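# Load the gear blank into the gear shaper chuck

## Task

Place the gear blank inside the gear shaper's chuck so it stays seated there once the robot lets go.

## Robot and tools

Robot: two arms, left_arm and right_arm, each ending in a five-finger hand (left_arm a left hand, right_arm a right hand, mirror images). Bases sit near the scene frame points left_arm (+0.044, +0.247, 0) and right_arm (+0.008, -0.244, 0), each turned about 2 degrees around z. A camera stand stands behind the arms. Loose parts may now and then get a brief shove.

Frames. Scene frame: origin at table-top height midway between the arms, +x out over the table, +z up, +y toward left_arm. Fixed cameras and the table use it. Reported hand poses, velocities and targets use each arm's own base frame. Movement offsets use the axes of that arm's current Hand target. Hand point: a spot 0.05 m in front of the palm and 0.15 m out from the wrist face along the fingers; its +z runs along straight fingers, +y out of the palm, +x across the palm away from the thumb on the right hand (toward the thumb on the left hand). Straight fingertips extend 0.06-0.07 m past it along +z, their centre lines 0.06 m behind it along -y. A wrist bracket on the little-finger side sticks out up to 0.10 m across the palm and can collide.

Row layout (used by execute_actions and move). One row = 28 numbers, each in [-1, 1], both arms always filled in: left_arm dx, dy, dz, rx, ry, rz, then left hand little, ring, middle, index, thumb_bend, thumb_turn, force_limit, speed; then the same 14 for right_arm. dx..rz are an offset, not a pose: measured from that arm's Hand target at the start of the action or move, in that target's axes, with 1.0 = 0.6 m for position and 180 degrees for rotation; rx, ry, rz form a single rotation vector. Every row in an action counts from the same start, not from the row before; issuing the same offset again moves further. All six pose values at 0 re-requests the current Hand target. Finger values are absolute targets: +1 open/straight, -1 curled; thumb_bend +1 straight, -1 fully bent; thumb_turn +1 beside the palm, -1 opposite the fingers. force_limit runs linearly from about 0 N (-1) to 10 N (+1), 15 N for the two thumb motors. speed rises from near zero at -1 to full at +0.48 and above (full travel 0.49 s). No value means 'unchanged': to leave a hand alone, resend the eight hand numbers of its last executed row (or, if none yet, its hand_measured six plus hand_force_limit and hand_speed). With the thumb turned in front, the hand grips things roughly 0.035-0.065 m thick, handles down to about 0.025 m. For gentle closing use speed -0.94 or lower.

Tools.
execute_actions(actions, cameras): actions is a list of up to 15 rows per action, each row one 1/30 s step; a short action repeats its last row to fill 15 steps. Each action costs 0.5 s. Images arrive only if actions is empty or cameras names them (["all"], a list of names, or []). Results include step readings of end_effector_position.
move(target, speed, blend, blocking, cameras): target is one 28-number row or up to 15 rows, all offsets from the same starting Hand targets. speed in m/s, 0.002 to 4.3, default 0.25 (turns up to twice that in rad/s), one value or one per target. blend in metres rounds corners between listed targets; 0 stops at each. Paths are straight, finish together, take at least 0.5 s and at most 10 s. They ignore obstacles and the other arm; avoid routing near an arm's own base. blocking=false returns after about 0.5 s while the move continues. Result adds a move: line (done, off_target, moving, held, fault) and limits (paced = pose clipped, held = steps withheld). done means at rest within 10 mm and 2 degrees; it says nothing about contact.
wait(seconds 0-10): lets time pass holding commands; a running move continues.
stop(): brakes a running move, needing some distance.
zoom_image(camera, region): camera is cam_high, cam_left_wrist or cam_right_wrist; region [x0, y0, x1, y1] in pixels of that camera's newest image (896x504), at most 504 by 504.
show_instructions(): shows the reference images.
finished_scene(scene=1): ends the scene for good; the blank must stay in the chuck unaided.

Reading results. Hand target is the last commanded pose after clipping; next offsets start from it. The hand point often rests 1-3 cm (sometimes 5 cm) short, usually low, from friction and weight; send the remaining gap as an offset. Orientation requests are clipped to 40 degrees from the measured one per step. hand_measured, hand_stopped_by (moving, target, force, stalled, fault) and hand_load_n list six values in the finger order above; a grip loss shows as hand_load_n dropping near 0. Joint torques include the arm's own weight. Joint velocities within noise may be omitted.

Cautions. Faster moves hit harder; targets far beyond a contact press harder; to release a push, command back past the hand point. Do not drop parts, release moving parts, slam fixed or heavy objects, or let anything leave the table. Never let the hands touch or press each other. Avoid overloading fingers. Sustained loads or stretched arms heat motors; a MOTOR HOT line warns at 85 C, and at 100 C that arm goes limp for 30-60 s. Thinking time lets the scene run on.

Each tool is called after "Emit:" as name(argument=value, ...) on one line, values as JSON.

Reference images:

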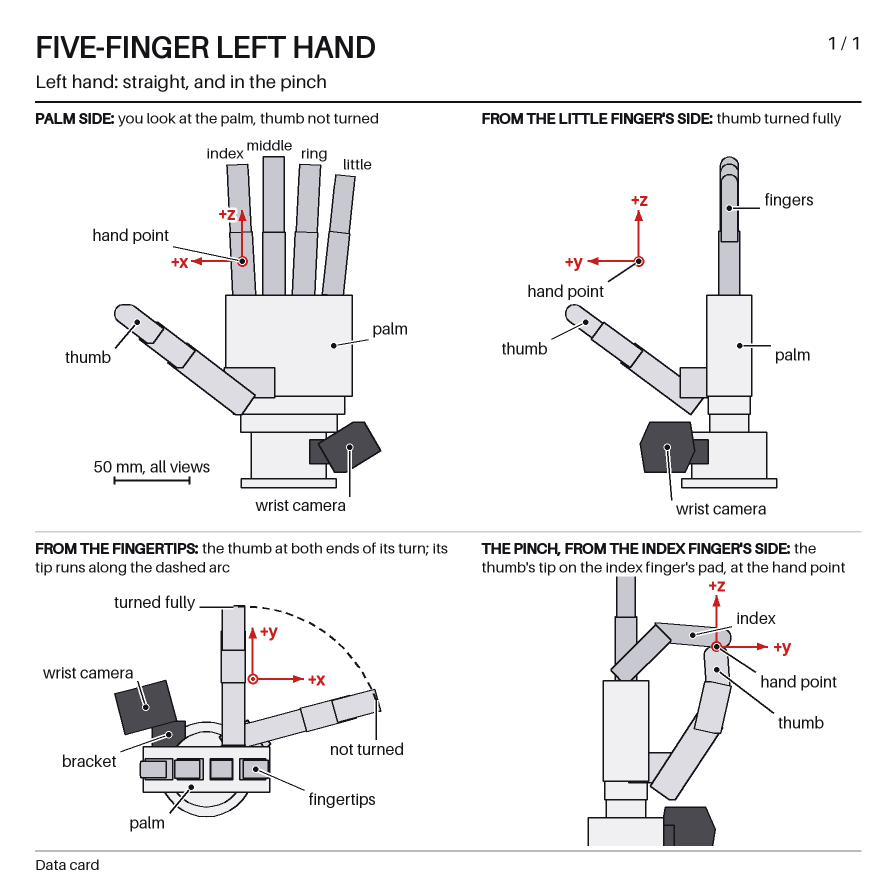

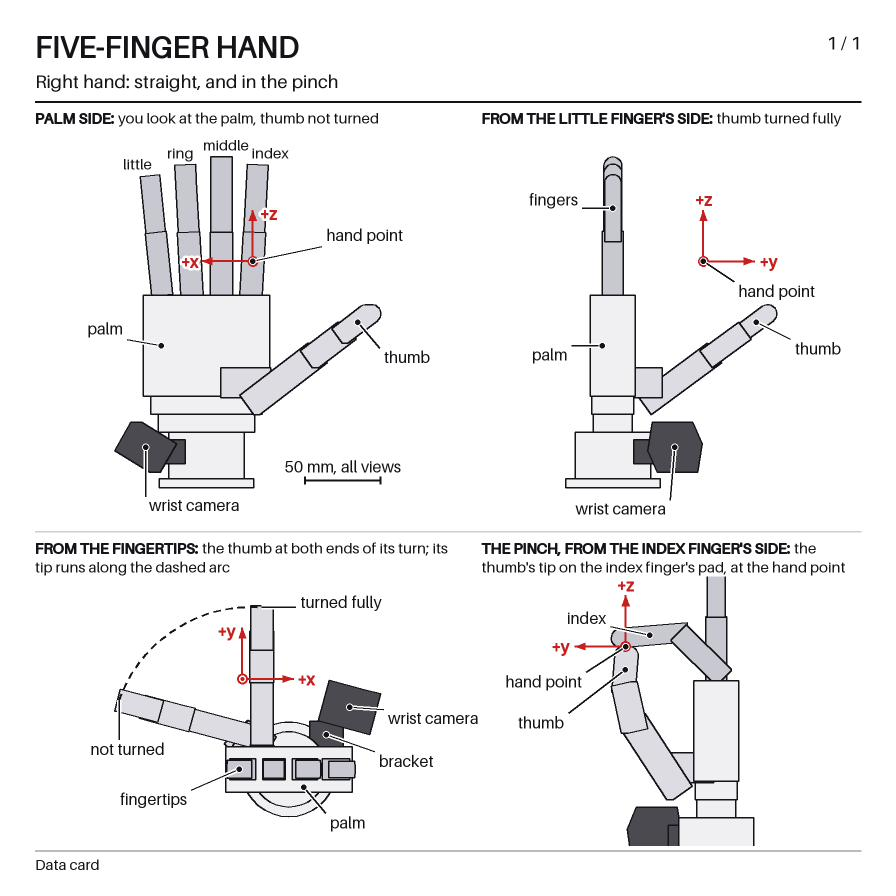

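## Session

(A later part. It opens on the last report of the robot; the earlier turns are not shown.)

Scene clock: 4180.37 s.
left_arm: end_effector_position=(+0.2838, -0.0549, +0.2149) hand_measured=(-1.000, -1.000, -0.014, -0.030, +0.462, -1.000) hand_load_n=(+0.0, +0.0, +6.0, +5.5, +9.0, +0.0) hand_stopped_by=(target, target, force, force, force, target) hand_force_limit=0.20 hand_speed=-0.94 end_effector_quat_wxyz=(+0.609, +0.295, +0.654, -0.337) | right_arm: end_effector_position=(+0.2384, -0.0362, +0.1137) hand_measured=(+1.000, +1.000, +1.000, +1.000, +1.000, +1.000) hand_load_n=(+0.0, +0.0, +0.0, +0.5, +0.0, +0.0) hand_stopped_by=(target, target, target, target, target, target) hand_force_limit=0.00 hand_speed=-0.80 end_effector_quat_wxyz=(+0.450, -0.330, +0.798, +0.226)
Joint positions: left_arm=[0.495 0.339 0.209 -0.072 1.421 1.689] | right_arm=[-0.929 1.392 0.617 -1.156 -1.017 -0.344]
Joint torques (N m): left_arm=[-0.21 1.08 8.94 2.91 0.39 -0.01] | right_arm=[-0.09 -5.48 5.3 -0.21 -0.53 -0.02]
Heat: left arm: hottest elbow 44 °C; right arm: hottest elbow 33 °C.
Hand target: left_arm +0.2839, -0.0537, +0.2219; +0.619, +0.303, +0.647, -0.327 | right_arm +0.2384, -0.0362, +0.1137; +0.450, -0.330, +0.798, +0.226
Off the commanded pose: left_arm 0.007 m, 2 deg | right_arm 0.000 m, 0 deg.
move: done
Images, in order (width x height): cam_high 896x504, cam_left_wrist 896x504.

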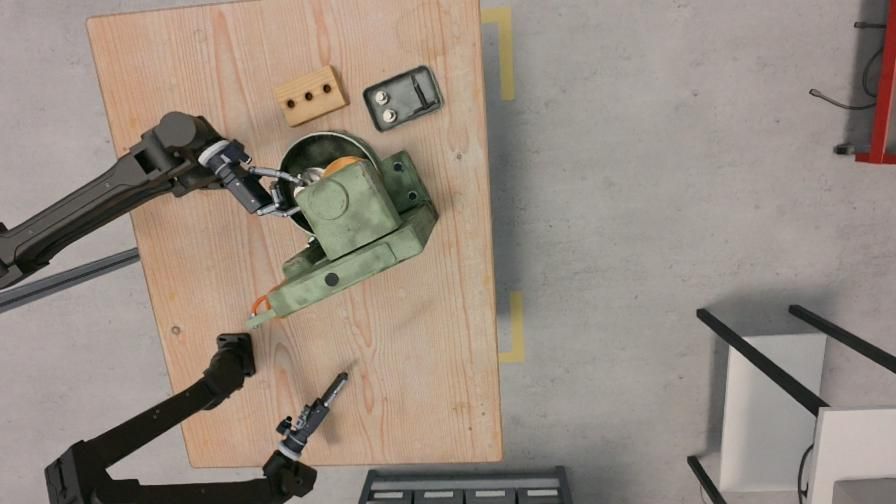

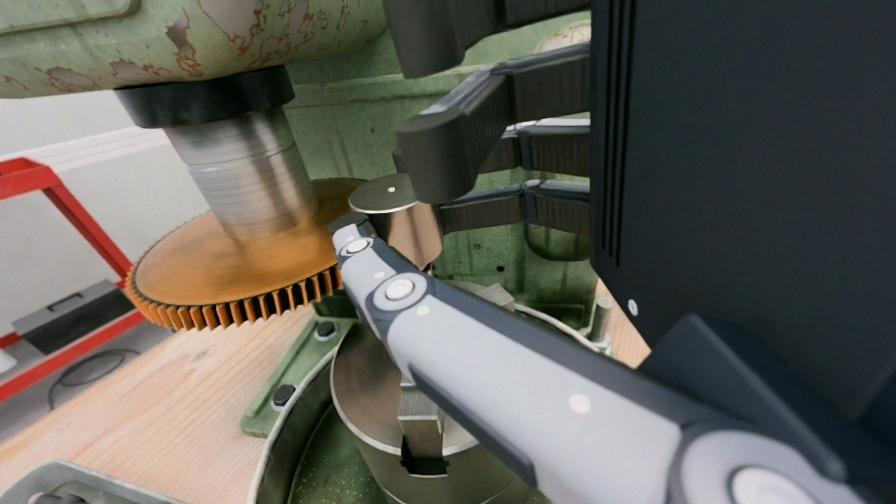

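Emit:
zoom_image(camera="cam_left_wrist", region=[0, 130, 200, 350])

Emit:
zoom_image(camera="cam_left_wrist", region=[520, 260, 640, 360])

Emit:
zoom_image(camera="cam_left_wrist", region=[320, 260, 540, 504])

Emit:
zoom_image(camera="cam_left_wrist", region=[150, 100, 330, 250])

Scaled by 2.291 from the camera's 896x504 image, which has a finer 1280x720 frame.

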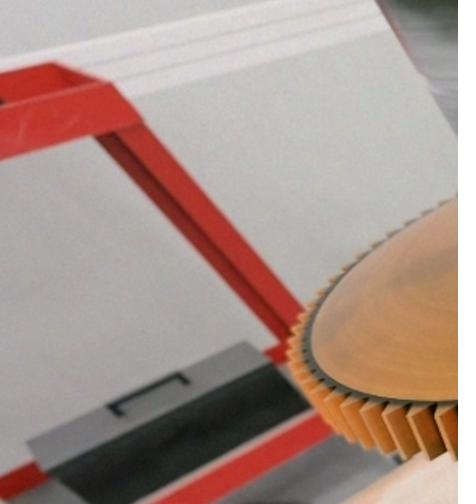

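Scaled by 4.200 from the camera's 896x504 image, which has a finer 1280x720 frame.

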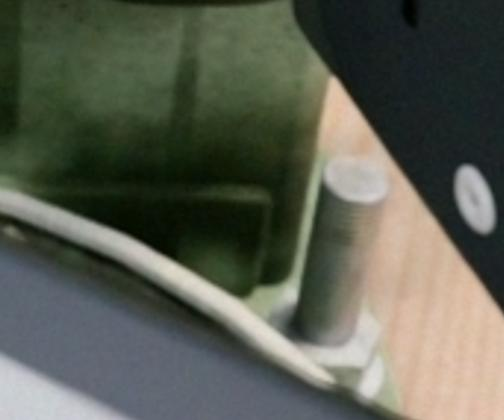

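Scaled by 2.066 from the camera's 896x504 image, which has a finer 1280x720 frame.

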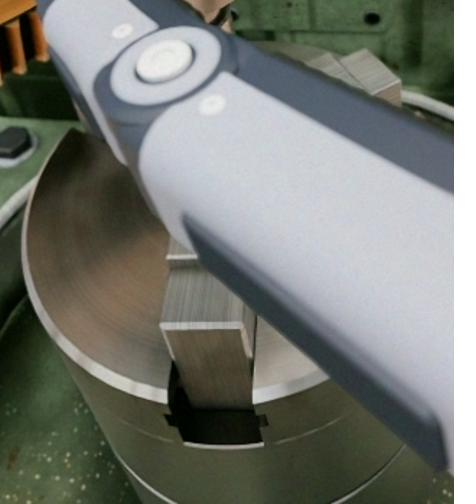

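Scaled by 2.800 from the camera's 896x504 image, which has a finer 1280x720 frame.

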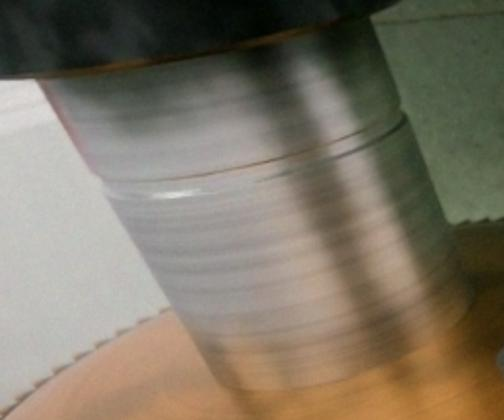

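Emit:
zoom_image(camera="cam_left_wrist", region=[320, 310, 420, 400])

Emit:
zoom_image(camera="cam_left_wrist", region=[330, 390, 500, 480])

Emit:
zoom_image(camera="cam_left_wrist", region=[420, 260, 520, 320])

Scaled by 5.040 from the camera's 896x504 image, which has a finer 1280x720 frame.

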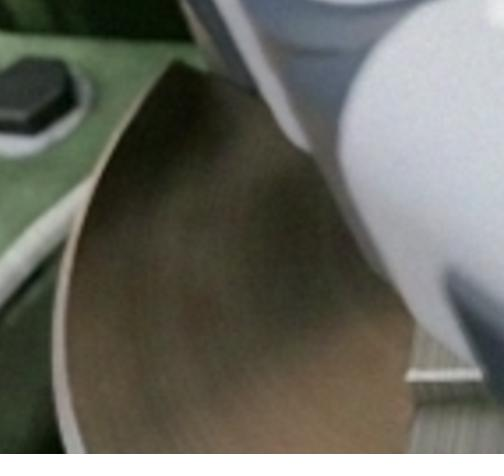

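Scaled by 2.965 from the camera's 896x504 image, which has a finer 1280x720 frame.

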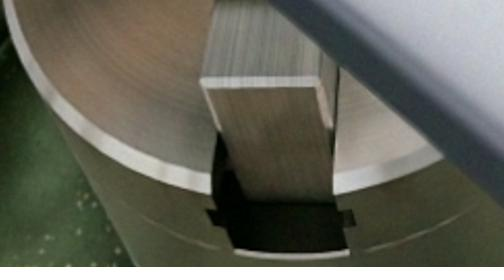

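Scaled by 5.040 from the camera's 896x504 image, which has a finer 1280x720 frame.

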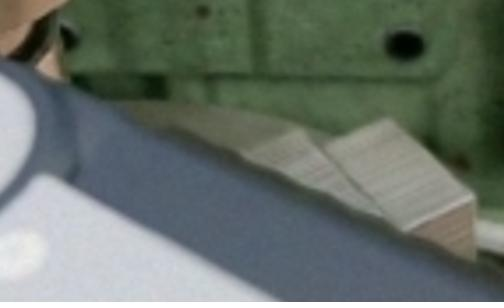

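Emit:
zoom_image(camera="cam_left_wrist", region=[110, 160, 400, 340])

Emit:
zoom_image(camera="cam_high", region=[270, 120, 390, 240])

Scaled by 1.738 from the camera's 896x504 image, which has a finer 1280x720 frame.

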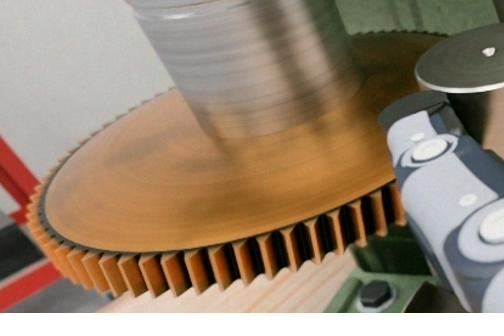

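Scaled by 4.200 from the camera's 896x504 image, which has a finer 1280x720 frame.

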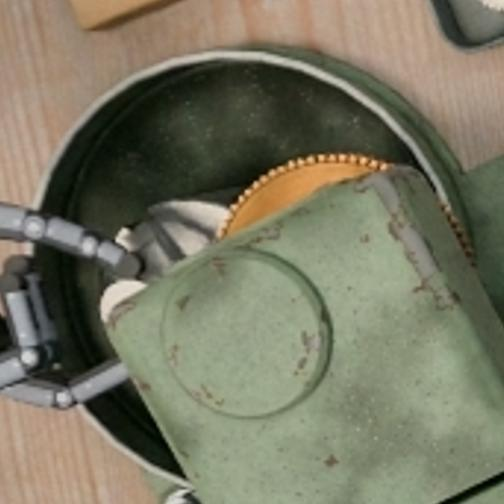

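Emit:
wait(seconds=0.1, cameras=["cam_right_wrist"])

Scene clock: 4401.73 s.
left_arm: end_effector_position=(+0.2838, -0.0549, +0.2149) hand_measured=(-1.000, -1.000, -0.014, -0.030, +0.462, -1.000) hand_load_n=(+0.0, +0.0, +6.0, +5.5, +9.0, +0.5) hand_stopped_by=(target, target, force, force, force, target) hand_force_limit=0.20 hand_speed=-0.94 end_effector_quat_wxyz=(+0.609, +0.295, +0.654, -0.337) | right_arm: end_effector_position=(+0.2384, -0.0362, +0.1137) hand_measured=(+1.000, +1.000, +1.000, +1.000, +1.000, +1.000) hand_load_n=(+0.0, +0.0, +0.0, +0.0, +0.0, +0.0) hand_stopped_by=(target, target, target, target, target, target) hand_force_limit=0.00 hand_speed=-0.80 end_effector_quat_wxyz=(+0.450, -0.330, +0.798, +0.226)
Joint positions: left_arm=[0.495 0.339 0.209 -0.072 1.421 1.688] | right_arm=[-0.929 1.392 0.617 -1.156 -1.017 -0.344]
Joint torques (N m): left_arm=[0.03 1.79 9.26 2.82 0.35 -0.02] | right_arm=[-0.09 -5.48 5.33 -0.21 -0.53 -0.02]
Heat: left arm: hottest elbow 43 °C; right arm: hottest elbow 33 °C.
Hand target: left_arm +0.2839, -0.0537, +0.2219; +0.619, +0.303, +0.647, -0.327 | right_arm +0.2384, -0.0362, +0.1137; +0.450, -0.330, +0.798, +0.226
Off the commanded pose: left_arm 0.007 m, 2 deg | right_arm 0.000 m, 0 deg.
wait: 0.10 s; at rest from the start
Images, in order (width x height): cam_right_wrist 896x504.

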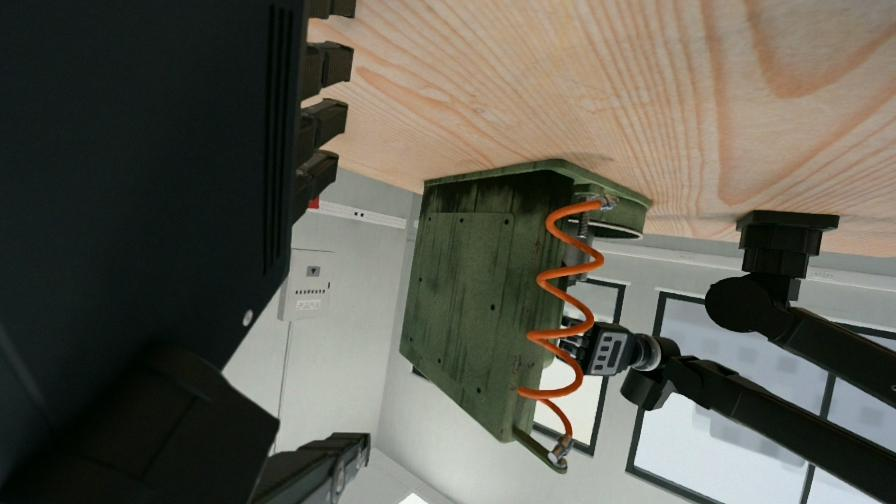

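Emit:
move(target=[0.0137,-0.0027,-0.0063,0,0.0045,-0.0074,-1,-1,-0.06,-0.08,0.43,-1,0.2,-0.94,0,0,0,0,0,0,1,1,1,1,1,1,0,-0.8], speed=0.04, cameras=["cam_high","cam_left_wrist"])

Emit:
zoom_image(camera="cam_left_wrist", region=[320, 230, 560, 470])

Scene clock: 4429.60 s.
left_arm: end_effector_position=(+0.2805, -0.0535, +0.2098) hand_measured=(-1.000, -1.000, -0.014, -0.030, +0.462, -1.000) hand_load_n=(+0.0, +0.0, +6.0, +5.5, +9.0, +0.0) hand_stopped_by=(target, target, force, force, force, target) hand_force_limit=0.20 hand_speed=-0.94 end_effector_quat_wxyz=(+0.605, +0.288, +0.658, -0.343) | right_arm: end_effector_position=(+0.2384, -0.0362, +0.1137) hand_measured=(+1.000, +1.000, +1.000, +1.000, +1.000, +1.000) hand_load_n=(+0.0, +0.0, +0.0, +0.0, +0.0, +0.0) hand_stopped_by=(target, target, target, target, target, target) hand_force_limit=0.00 hand_speed=-0.80 end_effector_quat_wxyz=(+0.450, -0.330, +0.798, +0.226)
Joint positions: left_arm=[0.515 0.334 0.209 -0.126 1.439 1.716] | right_arm=[-0.929 1.392 0.617 -1.156 -1.017 -0.344]
Joint torques (N m): left_arm=[0.09 1.55 8.87 1.76 0.43 0.18] | right_arm=[-0.15 -5.48 5.31 -0.21 -0.53 -0.03]
Heat: left arm: hottest elbow 43 °C; right arm: hottest elbow 33 °C.
Hand target: left_arm +0.2799, -0.0517, +0.2139; +0.611, +0.297, +0.655, -0.332 | right_arm +0.2384, -0.0362, +0.1137; +0.450, -0.330, +0.798, +0.226
Off the commanded pose: left_arm 0.004 m, 2 deg | right_arm 0.000 m, 0 deg.
move: done
Images, in order (width x height): cam_high 896x504, cam_left_wrist 896x504.

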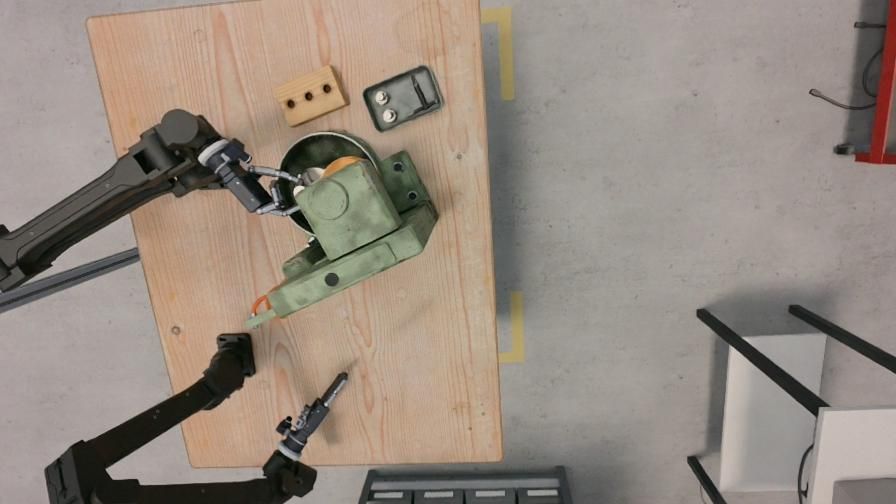

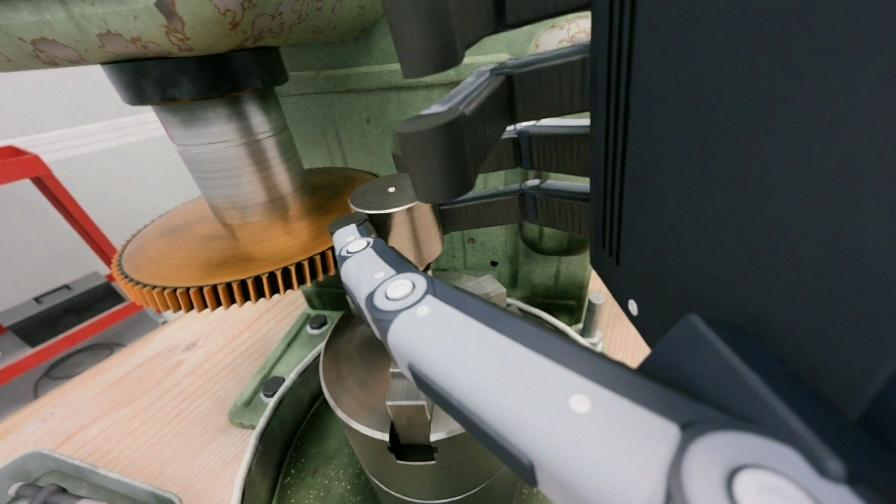

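Scaled by 2.100 from the camera's 896x504 image, which has a finer 1280x720 frame.

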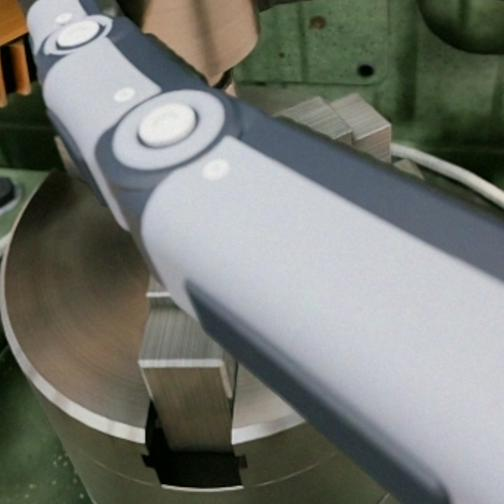

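Emit:
zoom_image(camera="cam_left_wrist", region=[400, 230, 520, 320])

Scaled by 4.200 from the camera's 896x504 image, which has a finer 1280x720 frame.

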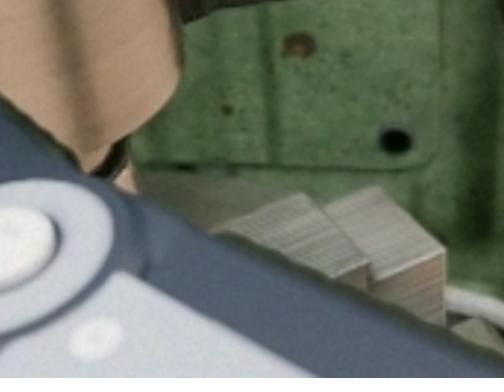

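Emit:
move(target=[0.0099,0.0008,0.0003,0,0,0,-1,-1,-0.06,-0.08,0.43,-1,0.2,-0.94,0,0,0,0,0,0,1,1,1,1,1,1,0,-0.8], speed=0.03, cameras=["cam_left_wrist"])

Emit:
zoom_image(camera="cam_left_wrist", region=[400, 230, 520, 320])

Scene clock: 4453.80 s.
left_arm: end_effector_position=(+0.2797, -0.0538, +0.2040) hand_measured=(-1.000, -1.000, -0.014, -0.030, +0.462, -1.000) hand_load_n=(+0.0, +0.0, +6.0, +5.5, +9.0, +0.5) hand_stopped_by=(target, target, force, force, force, target) hand_force_limit=0.20 hand_speed=-0.94 end_effector_quat_wxyz=(+0.605, +0.289, +0.658, -0.343) | right_arm: end_effector_position=(+0.2384, -0.0362, +0.1137) hand_measured=(+1.000, +1.000, +1.000, +1.000, +1.000, +1.000) hand_load_n=(+0.0, +0.0, +0.0, +0.0, +0.0, +0.0) hand_stopped_by=(target, target, target, target, target, target) hand_force_limit=0.00 hand_speed=-0.80 end_effector_quat_wxyz=(+0.450, -0.330, +0.798, +0.226)
Joint positions: left_arm=[0.515 0.334 0.197 -0.126 1.44 1.73] | right_arm=[-0.929 1.392 0.617 -1.156 -1.017 -0.344]
Joint torques (N m): left_arm=[0.09 2.2 9.13 2.1 0.5 0.24] | right_arm=[-0.09 -5.54 5.31 -0.2 -0.53 -0.02]
Heat: left arm: hottest elbow 43 °C; right arm: hottest elbow 33 °C.
Hand target: left_arm +0.2799, -0.0517, +0.2079; +0.611, +0.298, +0.654, -0.332 | right_arm +0.2384, -0.0362, +0.1137; +0.450, -0.330, +0.798, +0.226
Off the commanded pose: left_arm 0.004 m, 2 deg | right_arm 0.000 m, 0 deg.
move: done
Images, in order (width x height): cam_left_wrist 896x504.

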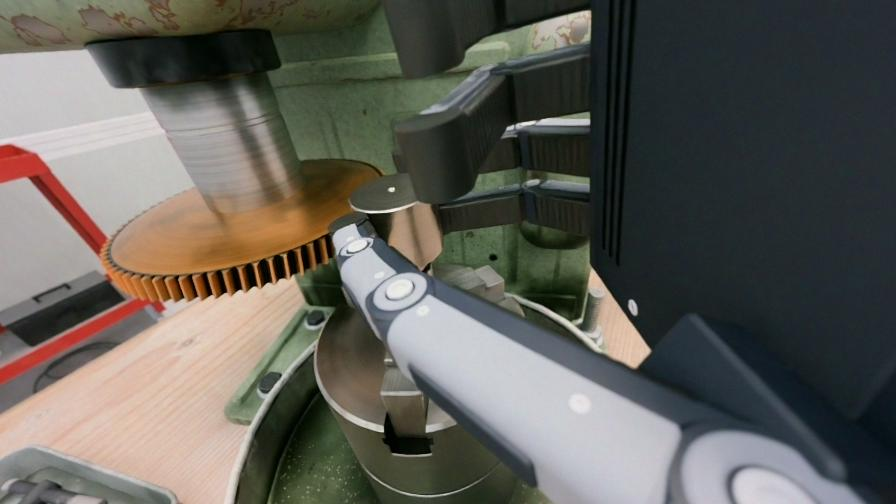

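Scaled by 4.200 from the camera's 896x504 image, which has a finer 1280x720 frame.

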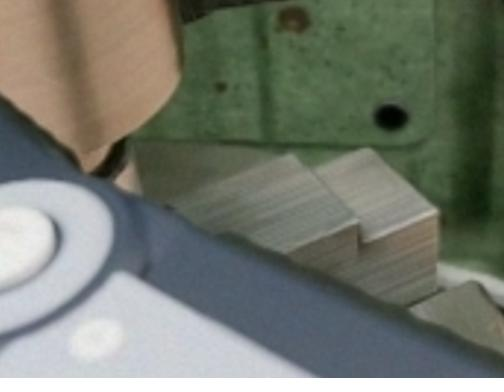

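Emit:
zoom_image(camera="cam_left_wrist", region=[360, 330, 460, 470])

Emit:
zoom_image(camera="cam_left_wrist", region=[300, 280, 400, 400])

Scaled by 3.600 from the camera's 896x504 image, which has a finer 1280x720 frame.

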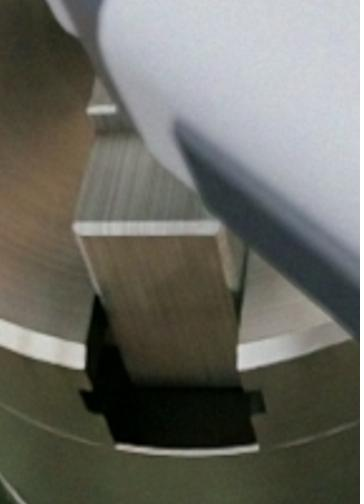

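Scaled by 4.200 from the camera's 896x504 image, which has a finer 1280x720 frame.

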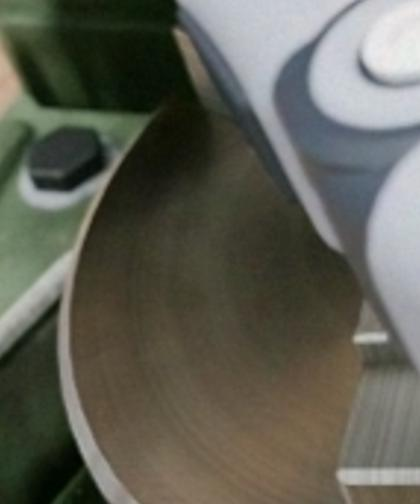

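Emit:
zoom_image(camera="cam_left_wrist", region=[375, 385, 435, 445])

Emit:
zoom_image(camera="cam_left_wrist", region=[310, 370, 540, 504])

Scaled by 8.400 from the camera's 896x504 image, which has a finer 1280x720 frame.

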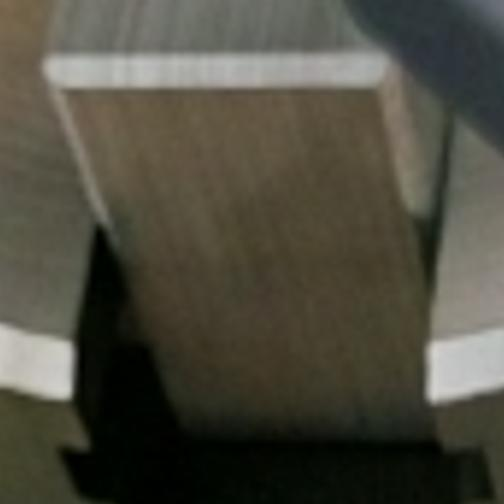

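Scaled by 2.191 from the camera's 896x504 image, which has a finer 1280x720 frame.

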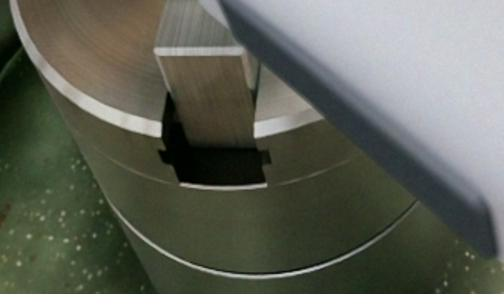

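Emit:
zoom_image(camera="cam_left_wrist", region=[415, 200, 455, 260])

Emit:
zoom_image(camera="cam_left_wrist", region=[410, 245, 450, 285])

Scaled by 8.400 from the camera's 896x504 image, which has a finer 1280x720 frame.

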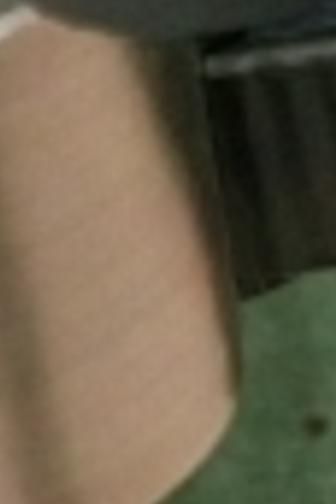

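Scaled by 12.600 from the camera's 896x504 image, which has a finer 1280x720 frame.

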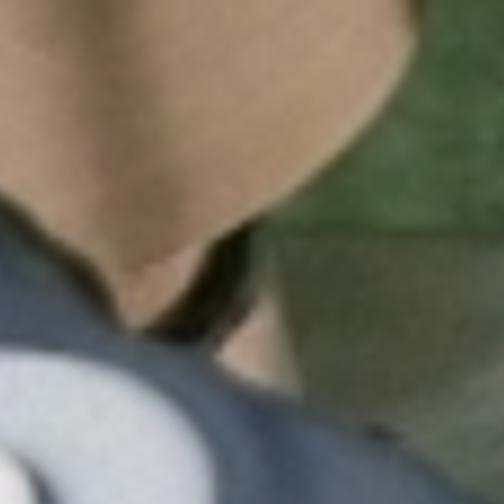

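Emit:
move(target=[-0.0008,0.0065,0.0122,0,0,0,-1,-1,-0.06,-0.08,0.43,-1,0.2,-0.94,0,0,0,0,0,0,1,1,1,1,1,1,0,-0.8], speed=0.03, cameras=["cam_high","cam_left_wrist"])

Emit:
zoom_image(camera="cam_left_wrist", region=[400, 230, 520, 320])

Emit:
zoom_image(camera="cam_left_wrist", region=[310, 300, 470, 460])

Emit:
zoom_image(camera="cam_high", region=[280, 150, 350, 220])

Scene clock: 4506.80 s.
left_arm: end_effector_position=(+0.2867, -0.0532, +0.2063) hand_measured=(-1.000, -1.000, -0.014, -0.030, +0.462, -1.000) hand_load_n=(-0.5, +0.0, +6.0, +5.0, +9.5, +0.0) hand_stopped_by=(target, target, force, force, force, target) hand_force_limit=0.20 hand_speed=-0.94 end_effector_quat_wxyz=(+0.608, +0.291, +0.659, -0.333) | right_arm: end_effector_position=(+0.2384, -0.0362, +0.1137) hand_measured=(+1.000, +1.000, +1.000, +1.000, +1.000, +1.000) hand_load_n=(+0.0, +0.0, +0.0, +0.0, +0.0, +0.0) hand_stopped_by=(target, target, target, target, target, target) hand_force_limit=0.00 hand_speed=-0.80 end_effector_quat_wxyz=(+0.450, -0.330, +0.798, +0.226)
Joint positions: left_arm=[0.486 0.356 0.197 -0.064 1.399 1.706] | right_arm=[-0.929 1.392 0.617 -1.156 -1.017 -0.344]
Joint torques (N m): left_arm=[-1.85 2.84 8.76 3.08 0.25 -0.07] | right_arm=[-0.09 -5.48 5.3 -0.21 -0.53 -0.02]
Heat: left arm: hottest elbow 44 °C; right arm: hottest elbow 33 °C.
Hand target: left_arm +0.2875, -0.0551, +0.2079; +0.611, +0.297, +0.655, -0.332 | right_arm +0.2384, -0.0362, +0.1137; +0.450, -0.330, +0.798, +0.226
Off the commanded pose: left_arm 0.003 m, 1 deg | right_arm 0.000 m, 0 deg.
move: done
Images, in order (width x height): cam_high 896x504, cam_left_wrist 896x504.

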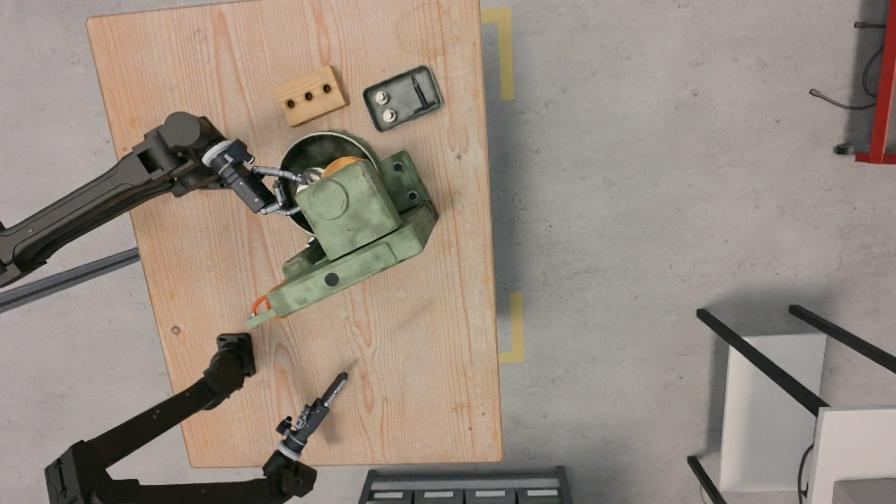

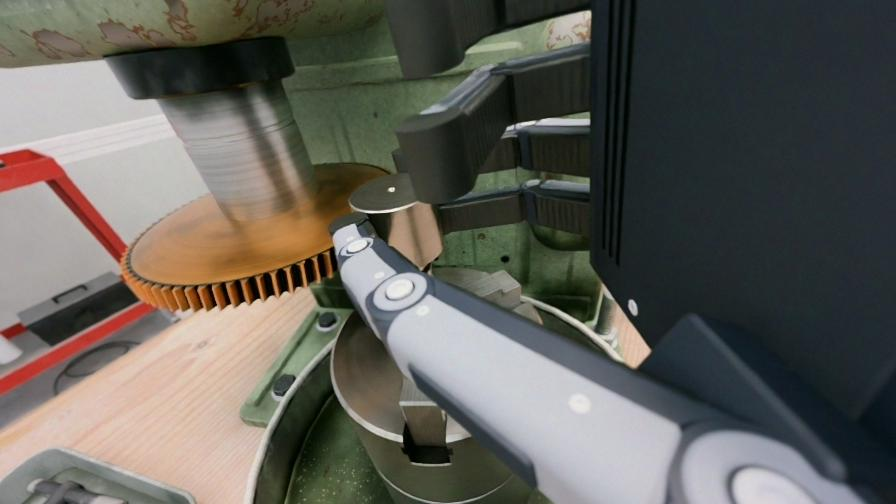

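Scaled by 4.200 from the camera's 896x504 image, which has a finer 1280x720 frame.

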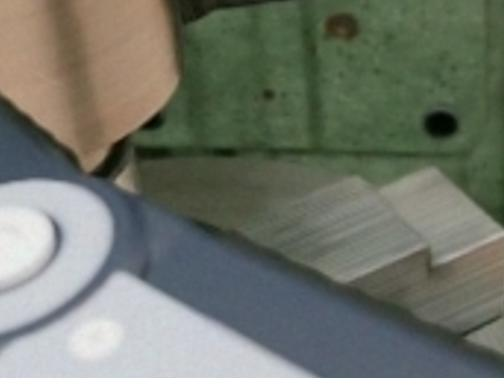

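Scaled by 3.150 from the camera's 896x504 image, which has a finer 1280x720 frame.

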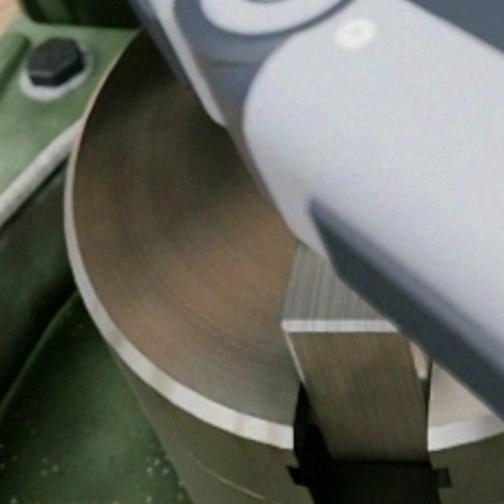

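Scaled by 7.200 from the camera's 896x504 image, which has a finer 1280x720 frame.

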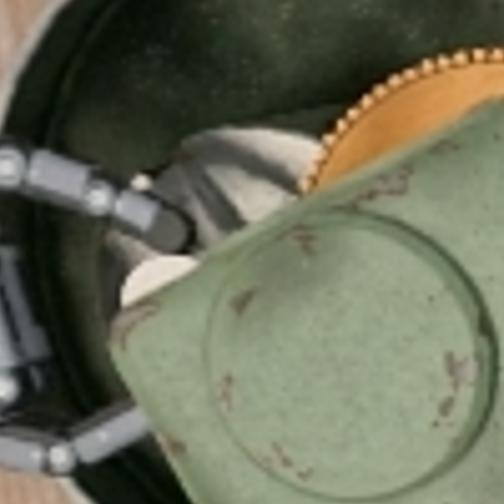

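Emit:
move(target=[0.0067,-0.0042,0.0092,0,0,0,-1,-1,-0.06,-0.08,0.43,-1,0.2,-0.94,0,0,0,0,0,0,1,1,1,1,1,1,0,-0.8], speed=0.03, cameras=["cam_high","cam_left_wrist"])

Emit:
zoom_image(camera="cam_left_wrist", region=[310, 230, 550, 470])

Emit:
zoom_image(camera="cam_left_wrist", region=[400, 230, 520, 320])

Scene clock: 4602.20 s.
left_arm: end_effector_position=(+0.2878, -0.0592, +0.1984) hand_measured=(-1.000, -1.000, -0.014, -0.030, +0.462, -1.000) hand_load_n=(-0.5, +0.0, +6.0, +5.5, +9.0, +0.0) hand_stopped_by=(target, target, force, force, force, target) hand_force_limit=0.20 hand_speed=-0.94 end_effector_quat_wxyz=(+0.605, +0.288, +0.661, -0.336) | right_arm: end_effector_position=(+0.2384, -0.0362, +0.1137) hand_measured=(+1.000, +1.000, +1.000, +1.000, +1.000, +1.000) hand_load_n=(+0.0, +0.0, +0.0, +0.0, +0.0, +0.0) hand_stopped_by=(target, target, target, target, target, target) hand_force_limit=0.00 hand_speed=-0.80 end_effector_quat_wxyz=(+0.450, -0.330, +0.798, +0.226)
Joint positions: left_arm=[0.444 0.356 0.174 -0.012 1.358 1.664] | right_arm=[-0.929 1.392 0.617 -1.156 -1.017 -0.344]
Joint torques (N m): left_arm=[-1.73 2.14 8.95 3.06 0.2 -0.06] | right_arm=[-0.15 -5.48 5.31 -0.21 -0.53 -0.02]
Heat: left arm: hottest elbow 44 °C; right arm: hottest elbow 33 °C.
Hand target: left_arm +0.2885, -0.0612, +0.2038; +0.611, +0.297, +0.655, -0.332 | right_arm +0.2384, -0.0362, +0.1137; +0.450, -0.330, +0.798, +0.226
Off the commanded pose: left_arm 0.006 m, 2 deg | right_arm 0.000 m, 0 deg.
move: done
Images, in order (width x height): cam_high 896x504, cam_left_wrist 896x504.

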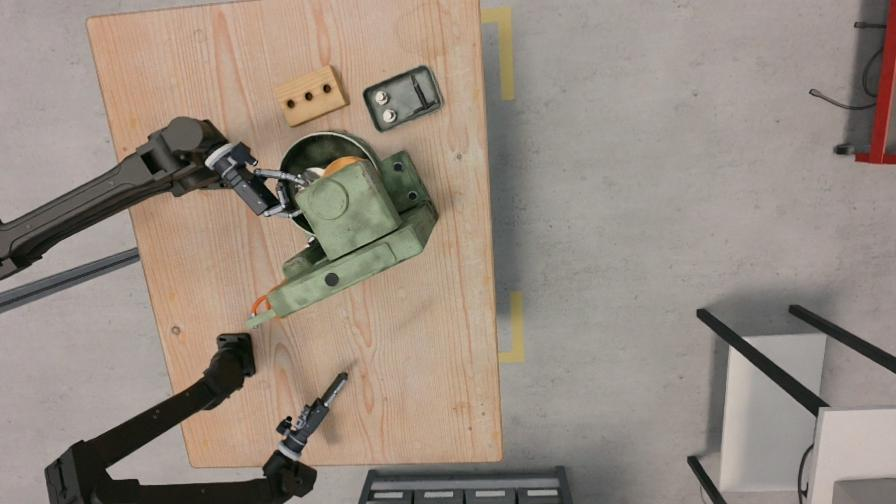

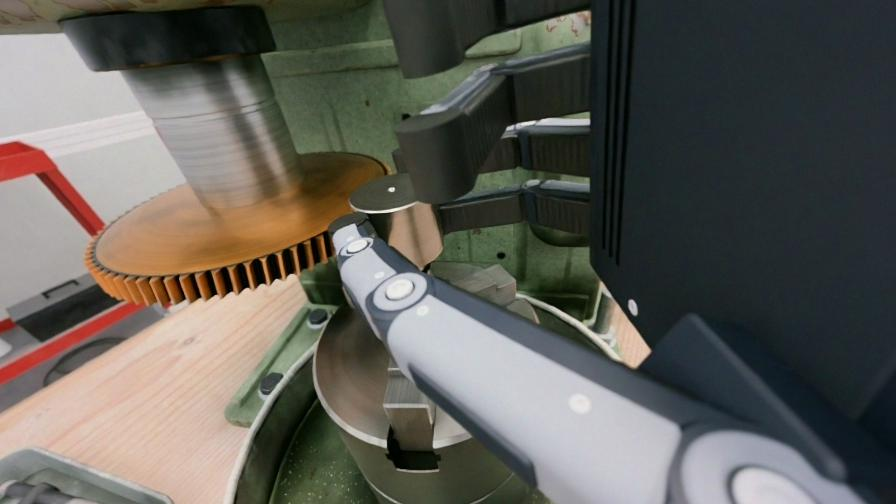

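Scaled by 2.100 from the camera's 896x504 image, which has a finer 1280x720 frame.

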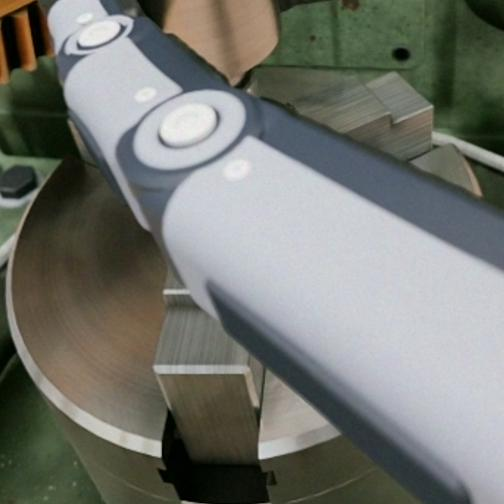

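Scaled by 4.200 from the camera's 896x504 image, which has a finer 1280x720 frame.

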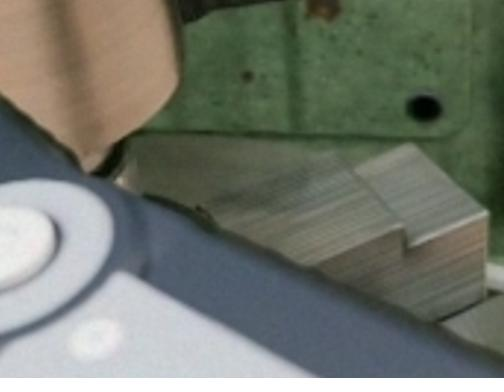

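Emit:
move(target=[0.0050,0.0004,0.0002,0,0,0,-1,-1,-0.06,-0.08,0.43,-1,0.2,-0.94,0,0,0,0,0,0,1,1,1,1,1,1,0,-0.8], speed=0.02, cameras=["cam_left_wrist"])

Emit:
zoom_image(camera="cam_left_wrist", region=[400, 230, 520, 320])

Scene clock: 4618.53 s.
left_arm: end_effector_position=(+0.2876, -0.0593, +0.1963) hand_measured=(-1.000, -1.000, -0.014, -0.030, +0.462, -1.000) hand_load_n=(+0.0, +0.0, +6.0, +5.5, +9.0, +0.0) hand_stopped_by=(target, target, force, force, force, target) hand_force_limit=0.20 hand_speed=-0.94 end_effector_quat_wxyz=(+0.606, +0.289, +0.660, -0.335) | right_arm: end_effector_position=(+0.2384, -0.0362, +0.1137) hand_measured=(+1.000, +1.000, +1.000, +1.000, +1.000, +1.000) hand_load_n=(+0.0, +0.0, +0.0, +0.0, +0.0, +0.0) hand_stopped_by=(target, target, target, target, target, target) hand_force_limit=0.00 hand_speed=-0.80 end_effector_quat_wxyz=(+0.450, -0.330, +0.798, +0.226)
Joint positions: left_arm=[0.444 0.356 0.166 0.001 1.358 1.663] | right_arm=[-0.929 1.392 0.617 -1.156 -1.017 -0.344]
Joint torques (N m): left_arm=[-1.26 2.73 9.02 2.8 0.17 -0.04] | right_arm=[-0.09 -5.54 5.33 -0.23 -0.53 -0.02]
Heat: left arm: hottest elbow 44 °C; right arm: hottest elbow 33 °C.
Hand target: left_arm +0.2885, -0.0612, +0.2008; +0.611, +0.298, +0.654, -0.332 | right_arm +0.2384, -0.0362, +0.1137; +0.450, -0.330, +0.798, +0.226
Off the commanded pose: left_arm 0.005 m, 1 deg | right_arm 0.000 m, 0 deg.
move: done
Images, in order (width x height): cam_left_wrist 896x504.

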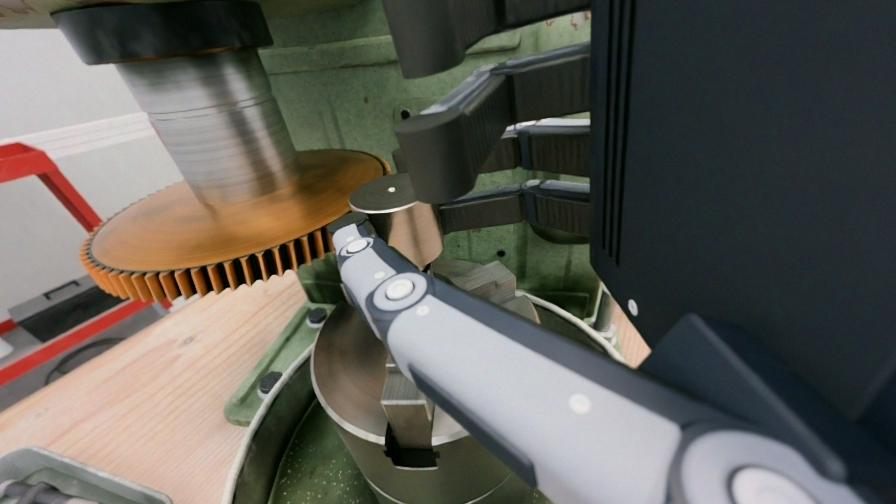

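Scaled by 4.200 from the camera's 896x504 image, which has a finer 1280x720 frame.

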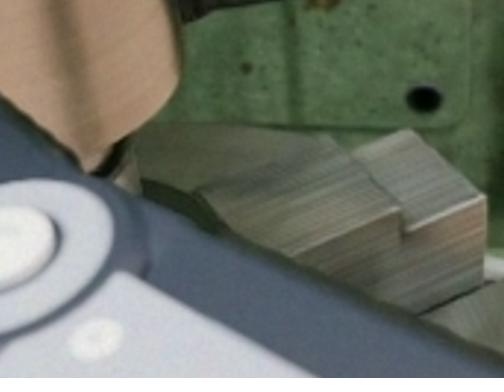

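Emit:
zoom_image(camera="cam_left_wrist", region=[415, 250, 475, 300])

Scaled by 8.400 from the camera's 896x504 image, which has a finer 1280x720 frame.

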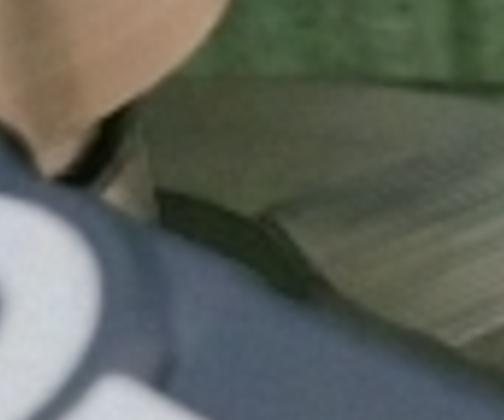

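Emit:
move(target=[0.0050,0.0004,0.0002,0,0,0,-1,-1,-0.06,-0.08,0.43,-1,0.2,-0.94,0,0,0,0,0,0,1,1,1,1,1,1,0,-0.8], speed=0.02, cameras=["cam_left_wrist"])

Emit:
zoom_image(camera="cam_left_wrist", region=[410, 240, 490, 300])

Scene clock: 4652.37 s.
left_arm: end_effector_position=(+0.2876, -0.0595, +0.1956) hand_measured=(-1.000, -1.000, -0.014, -0.030, +0.462, -1.000) hand_load_n=(+0.0, +0.5, +6.5, +5.0, +9.0, +0.0) hand_stopped_by=(target, target, force, force, force, target) hand_force_limit=0.20 hand_speed=-0.94 end_effector_quat_wxyz=(+0.608, +0.292, +0.659, -0.333) | right_arm: end_effector_position=(+0.2384, -0.0362, +0.1137) hand_measured=(+1.000, +1.000, +1.000, +1.000, +1.000, +1.000) hand_load_n=(+0.0, +0.0, +0.0, +0.0, +0.0, +0.0) hand_stopped_by=(target, target, target, target, target, target) hand_force_limit=0.00 hand_speed=-0.80 end_effector_quat_wxyz=(+0.450, -0.330, +0.798, +0.226)
Joint positions: left_arm=[0.443 0.356 0.161 0.015 1.358 1.663] | right_arm=[-0.929 1.392 0.617 -1.156 -1.017 -0.344]
Joint torques (N m): left_arm=[-1.67 3.43 8.79 3.1 0.22 -0.05] | right_arm=[-0.09 -5.48 5.31 -0.2 -0.53 -0.02]
Heat: left arm: hottest elbow 45 °C; right arm: hottest elbow 33 °C.
Hand target: left_arm +0.2885, -0.0612, +0.1978; +0.611, +0.298, +0.654, -0.332 | right_arm +0.2384, -0.0362, +0.1137; +0.450, -0.330, +0.798, +0.226
Off the commanded pose: left_arm 0.003 m, 1 deg | right_arm 0.000 m, 0 deg.
move: done
Images, in order (width x height): cam_left_wrist 896x504.

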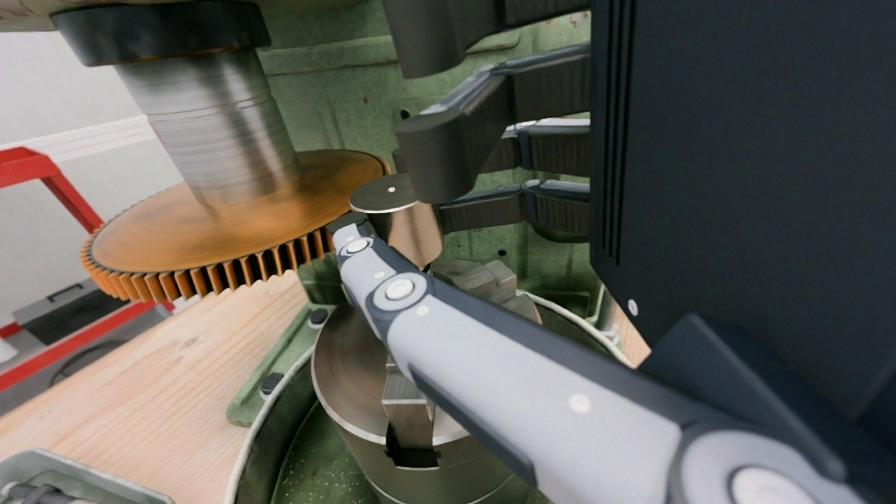

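Scaled by 6.300 from the camera's 896x504 image, which has a finer 1280x720 frame.

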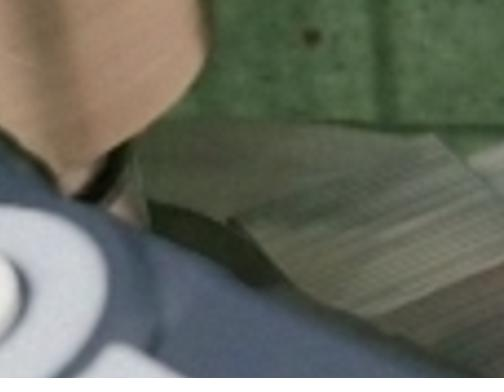

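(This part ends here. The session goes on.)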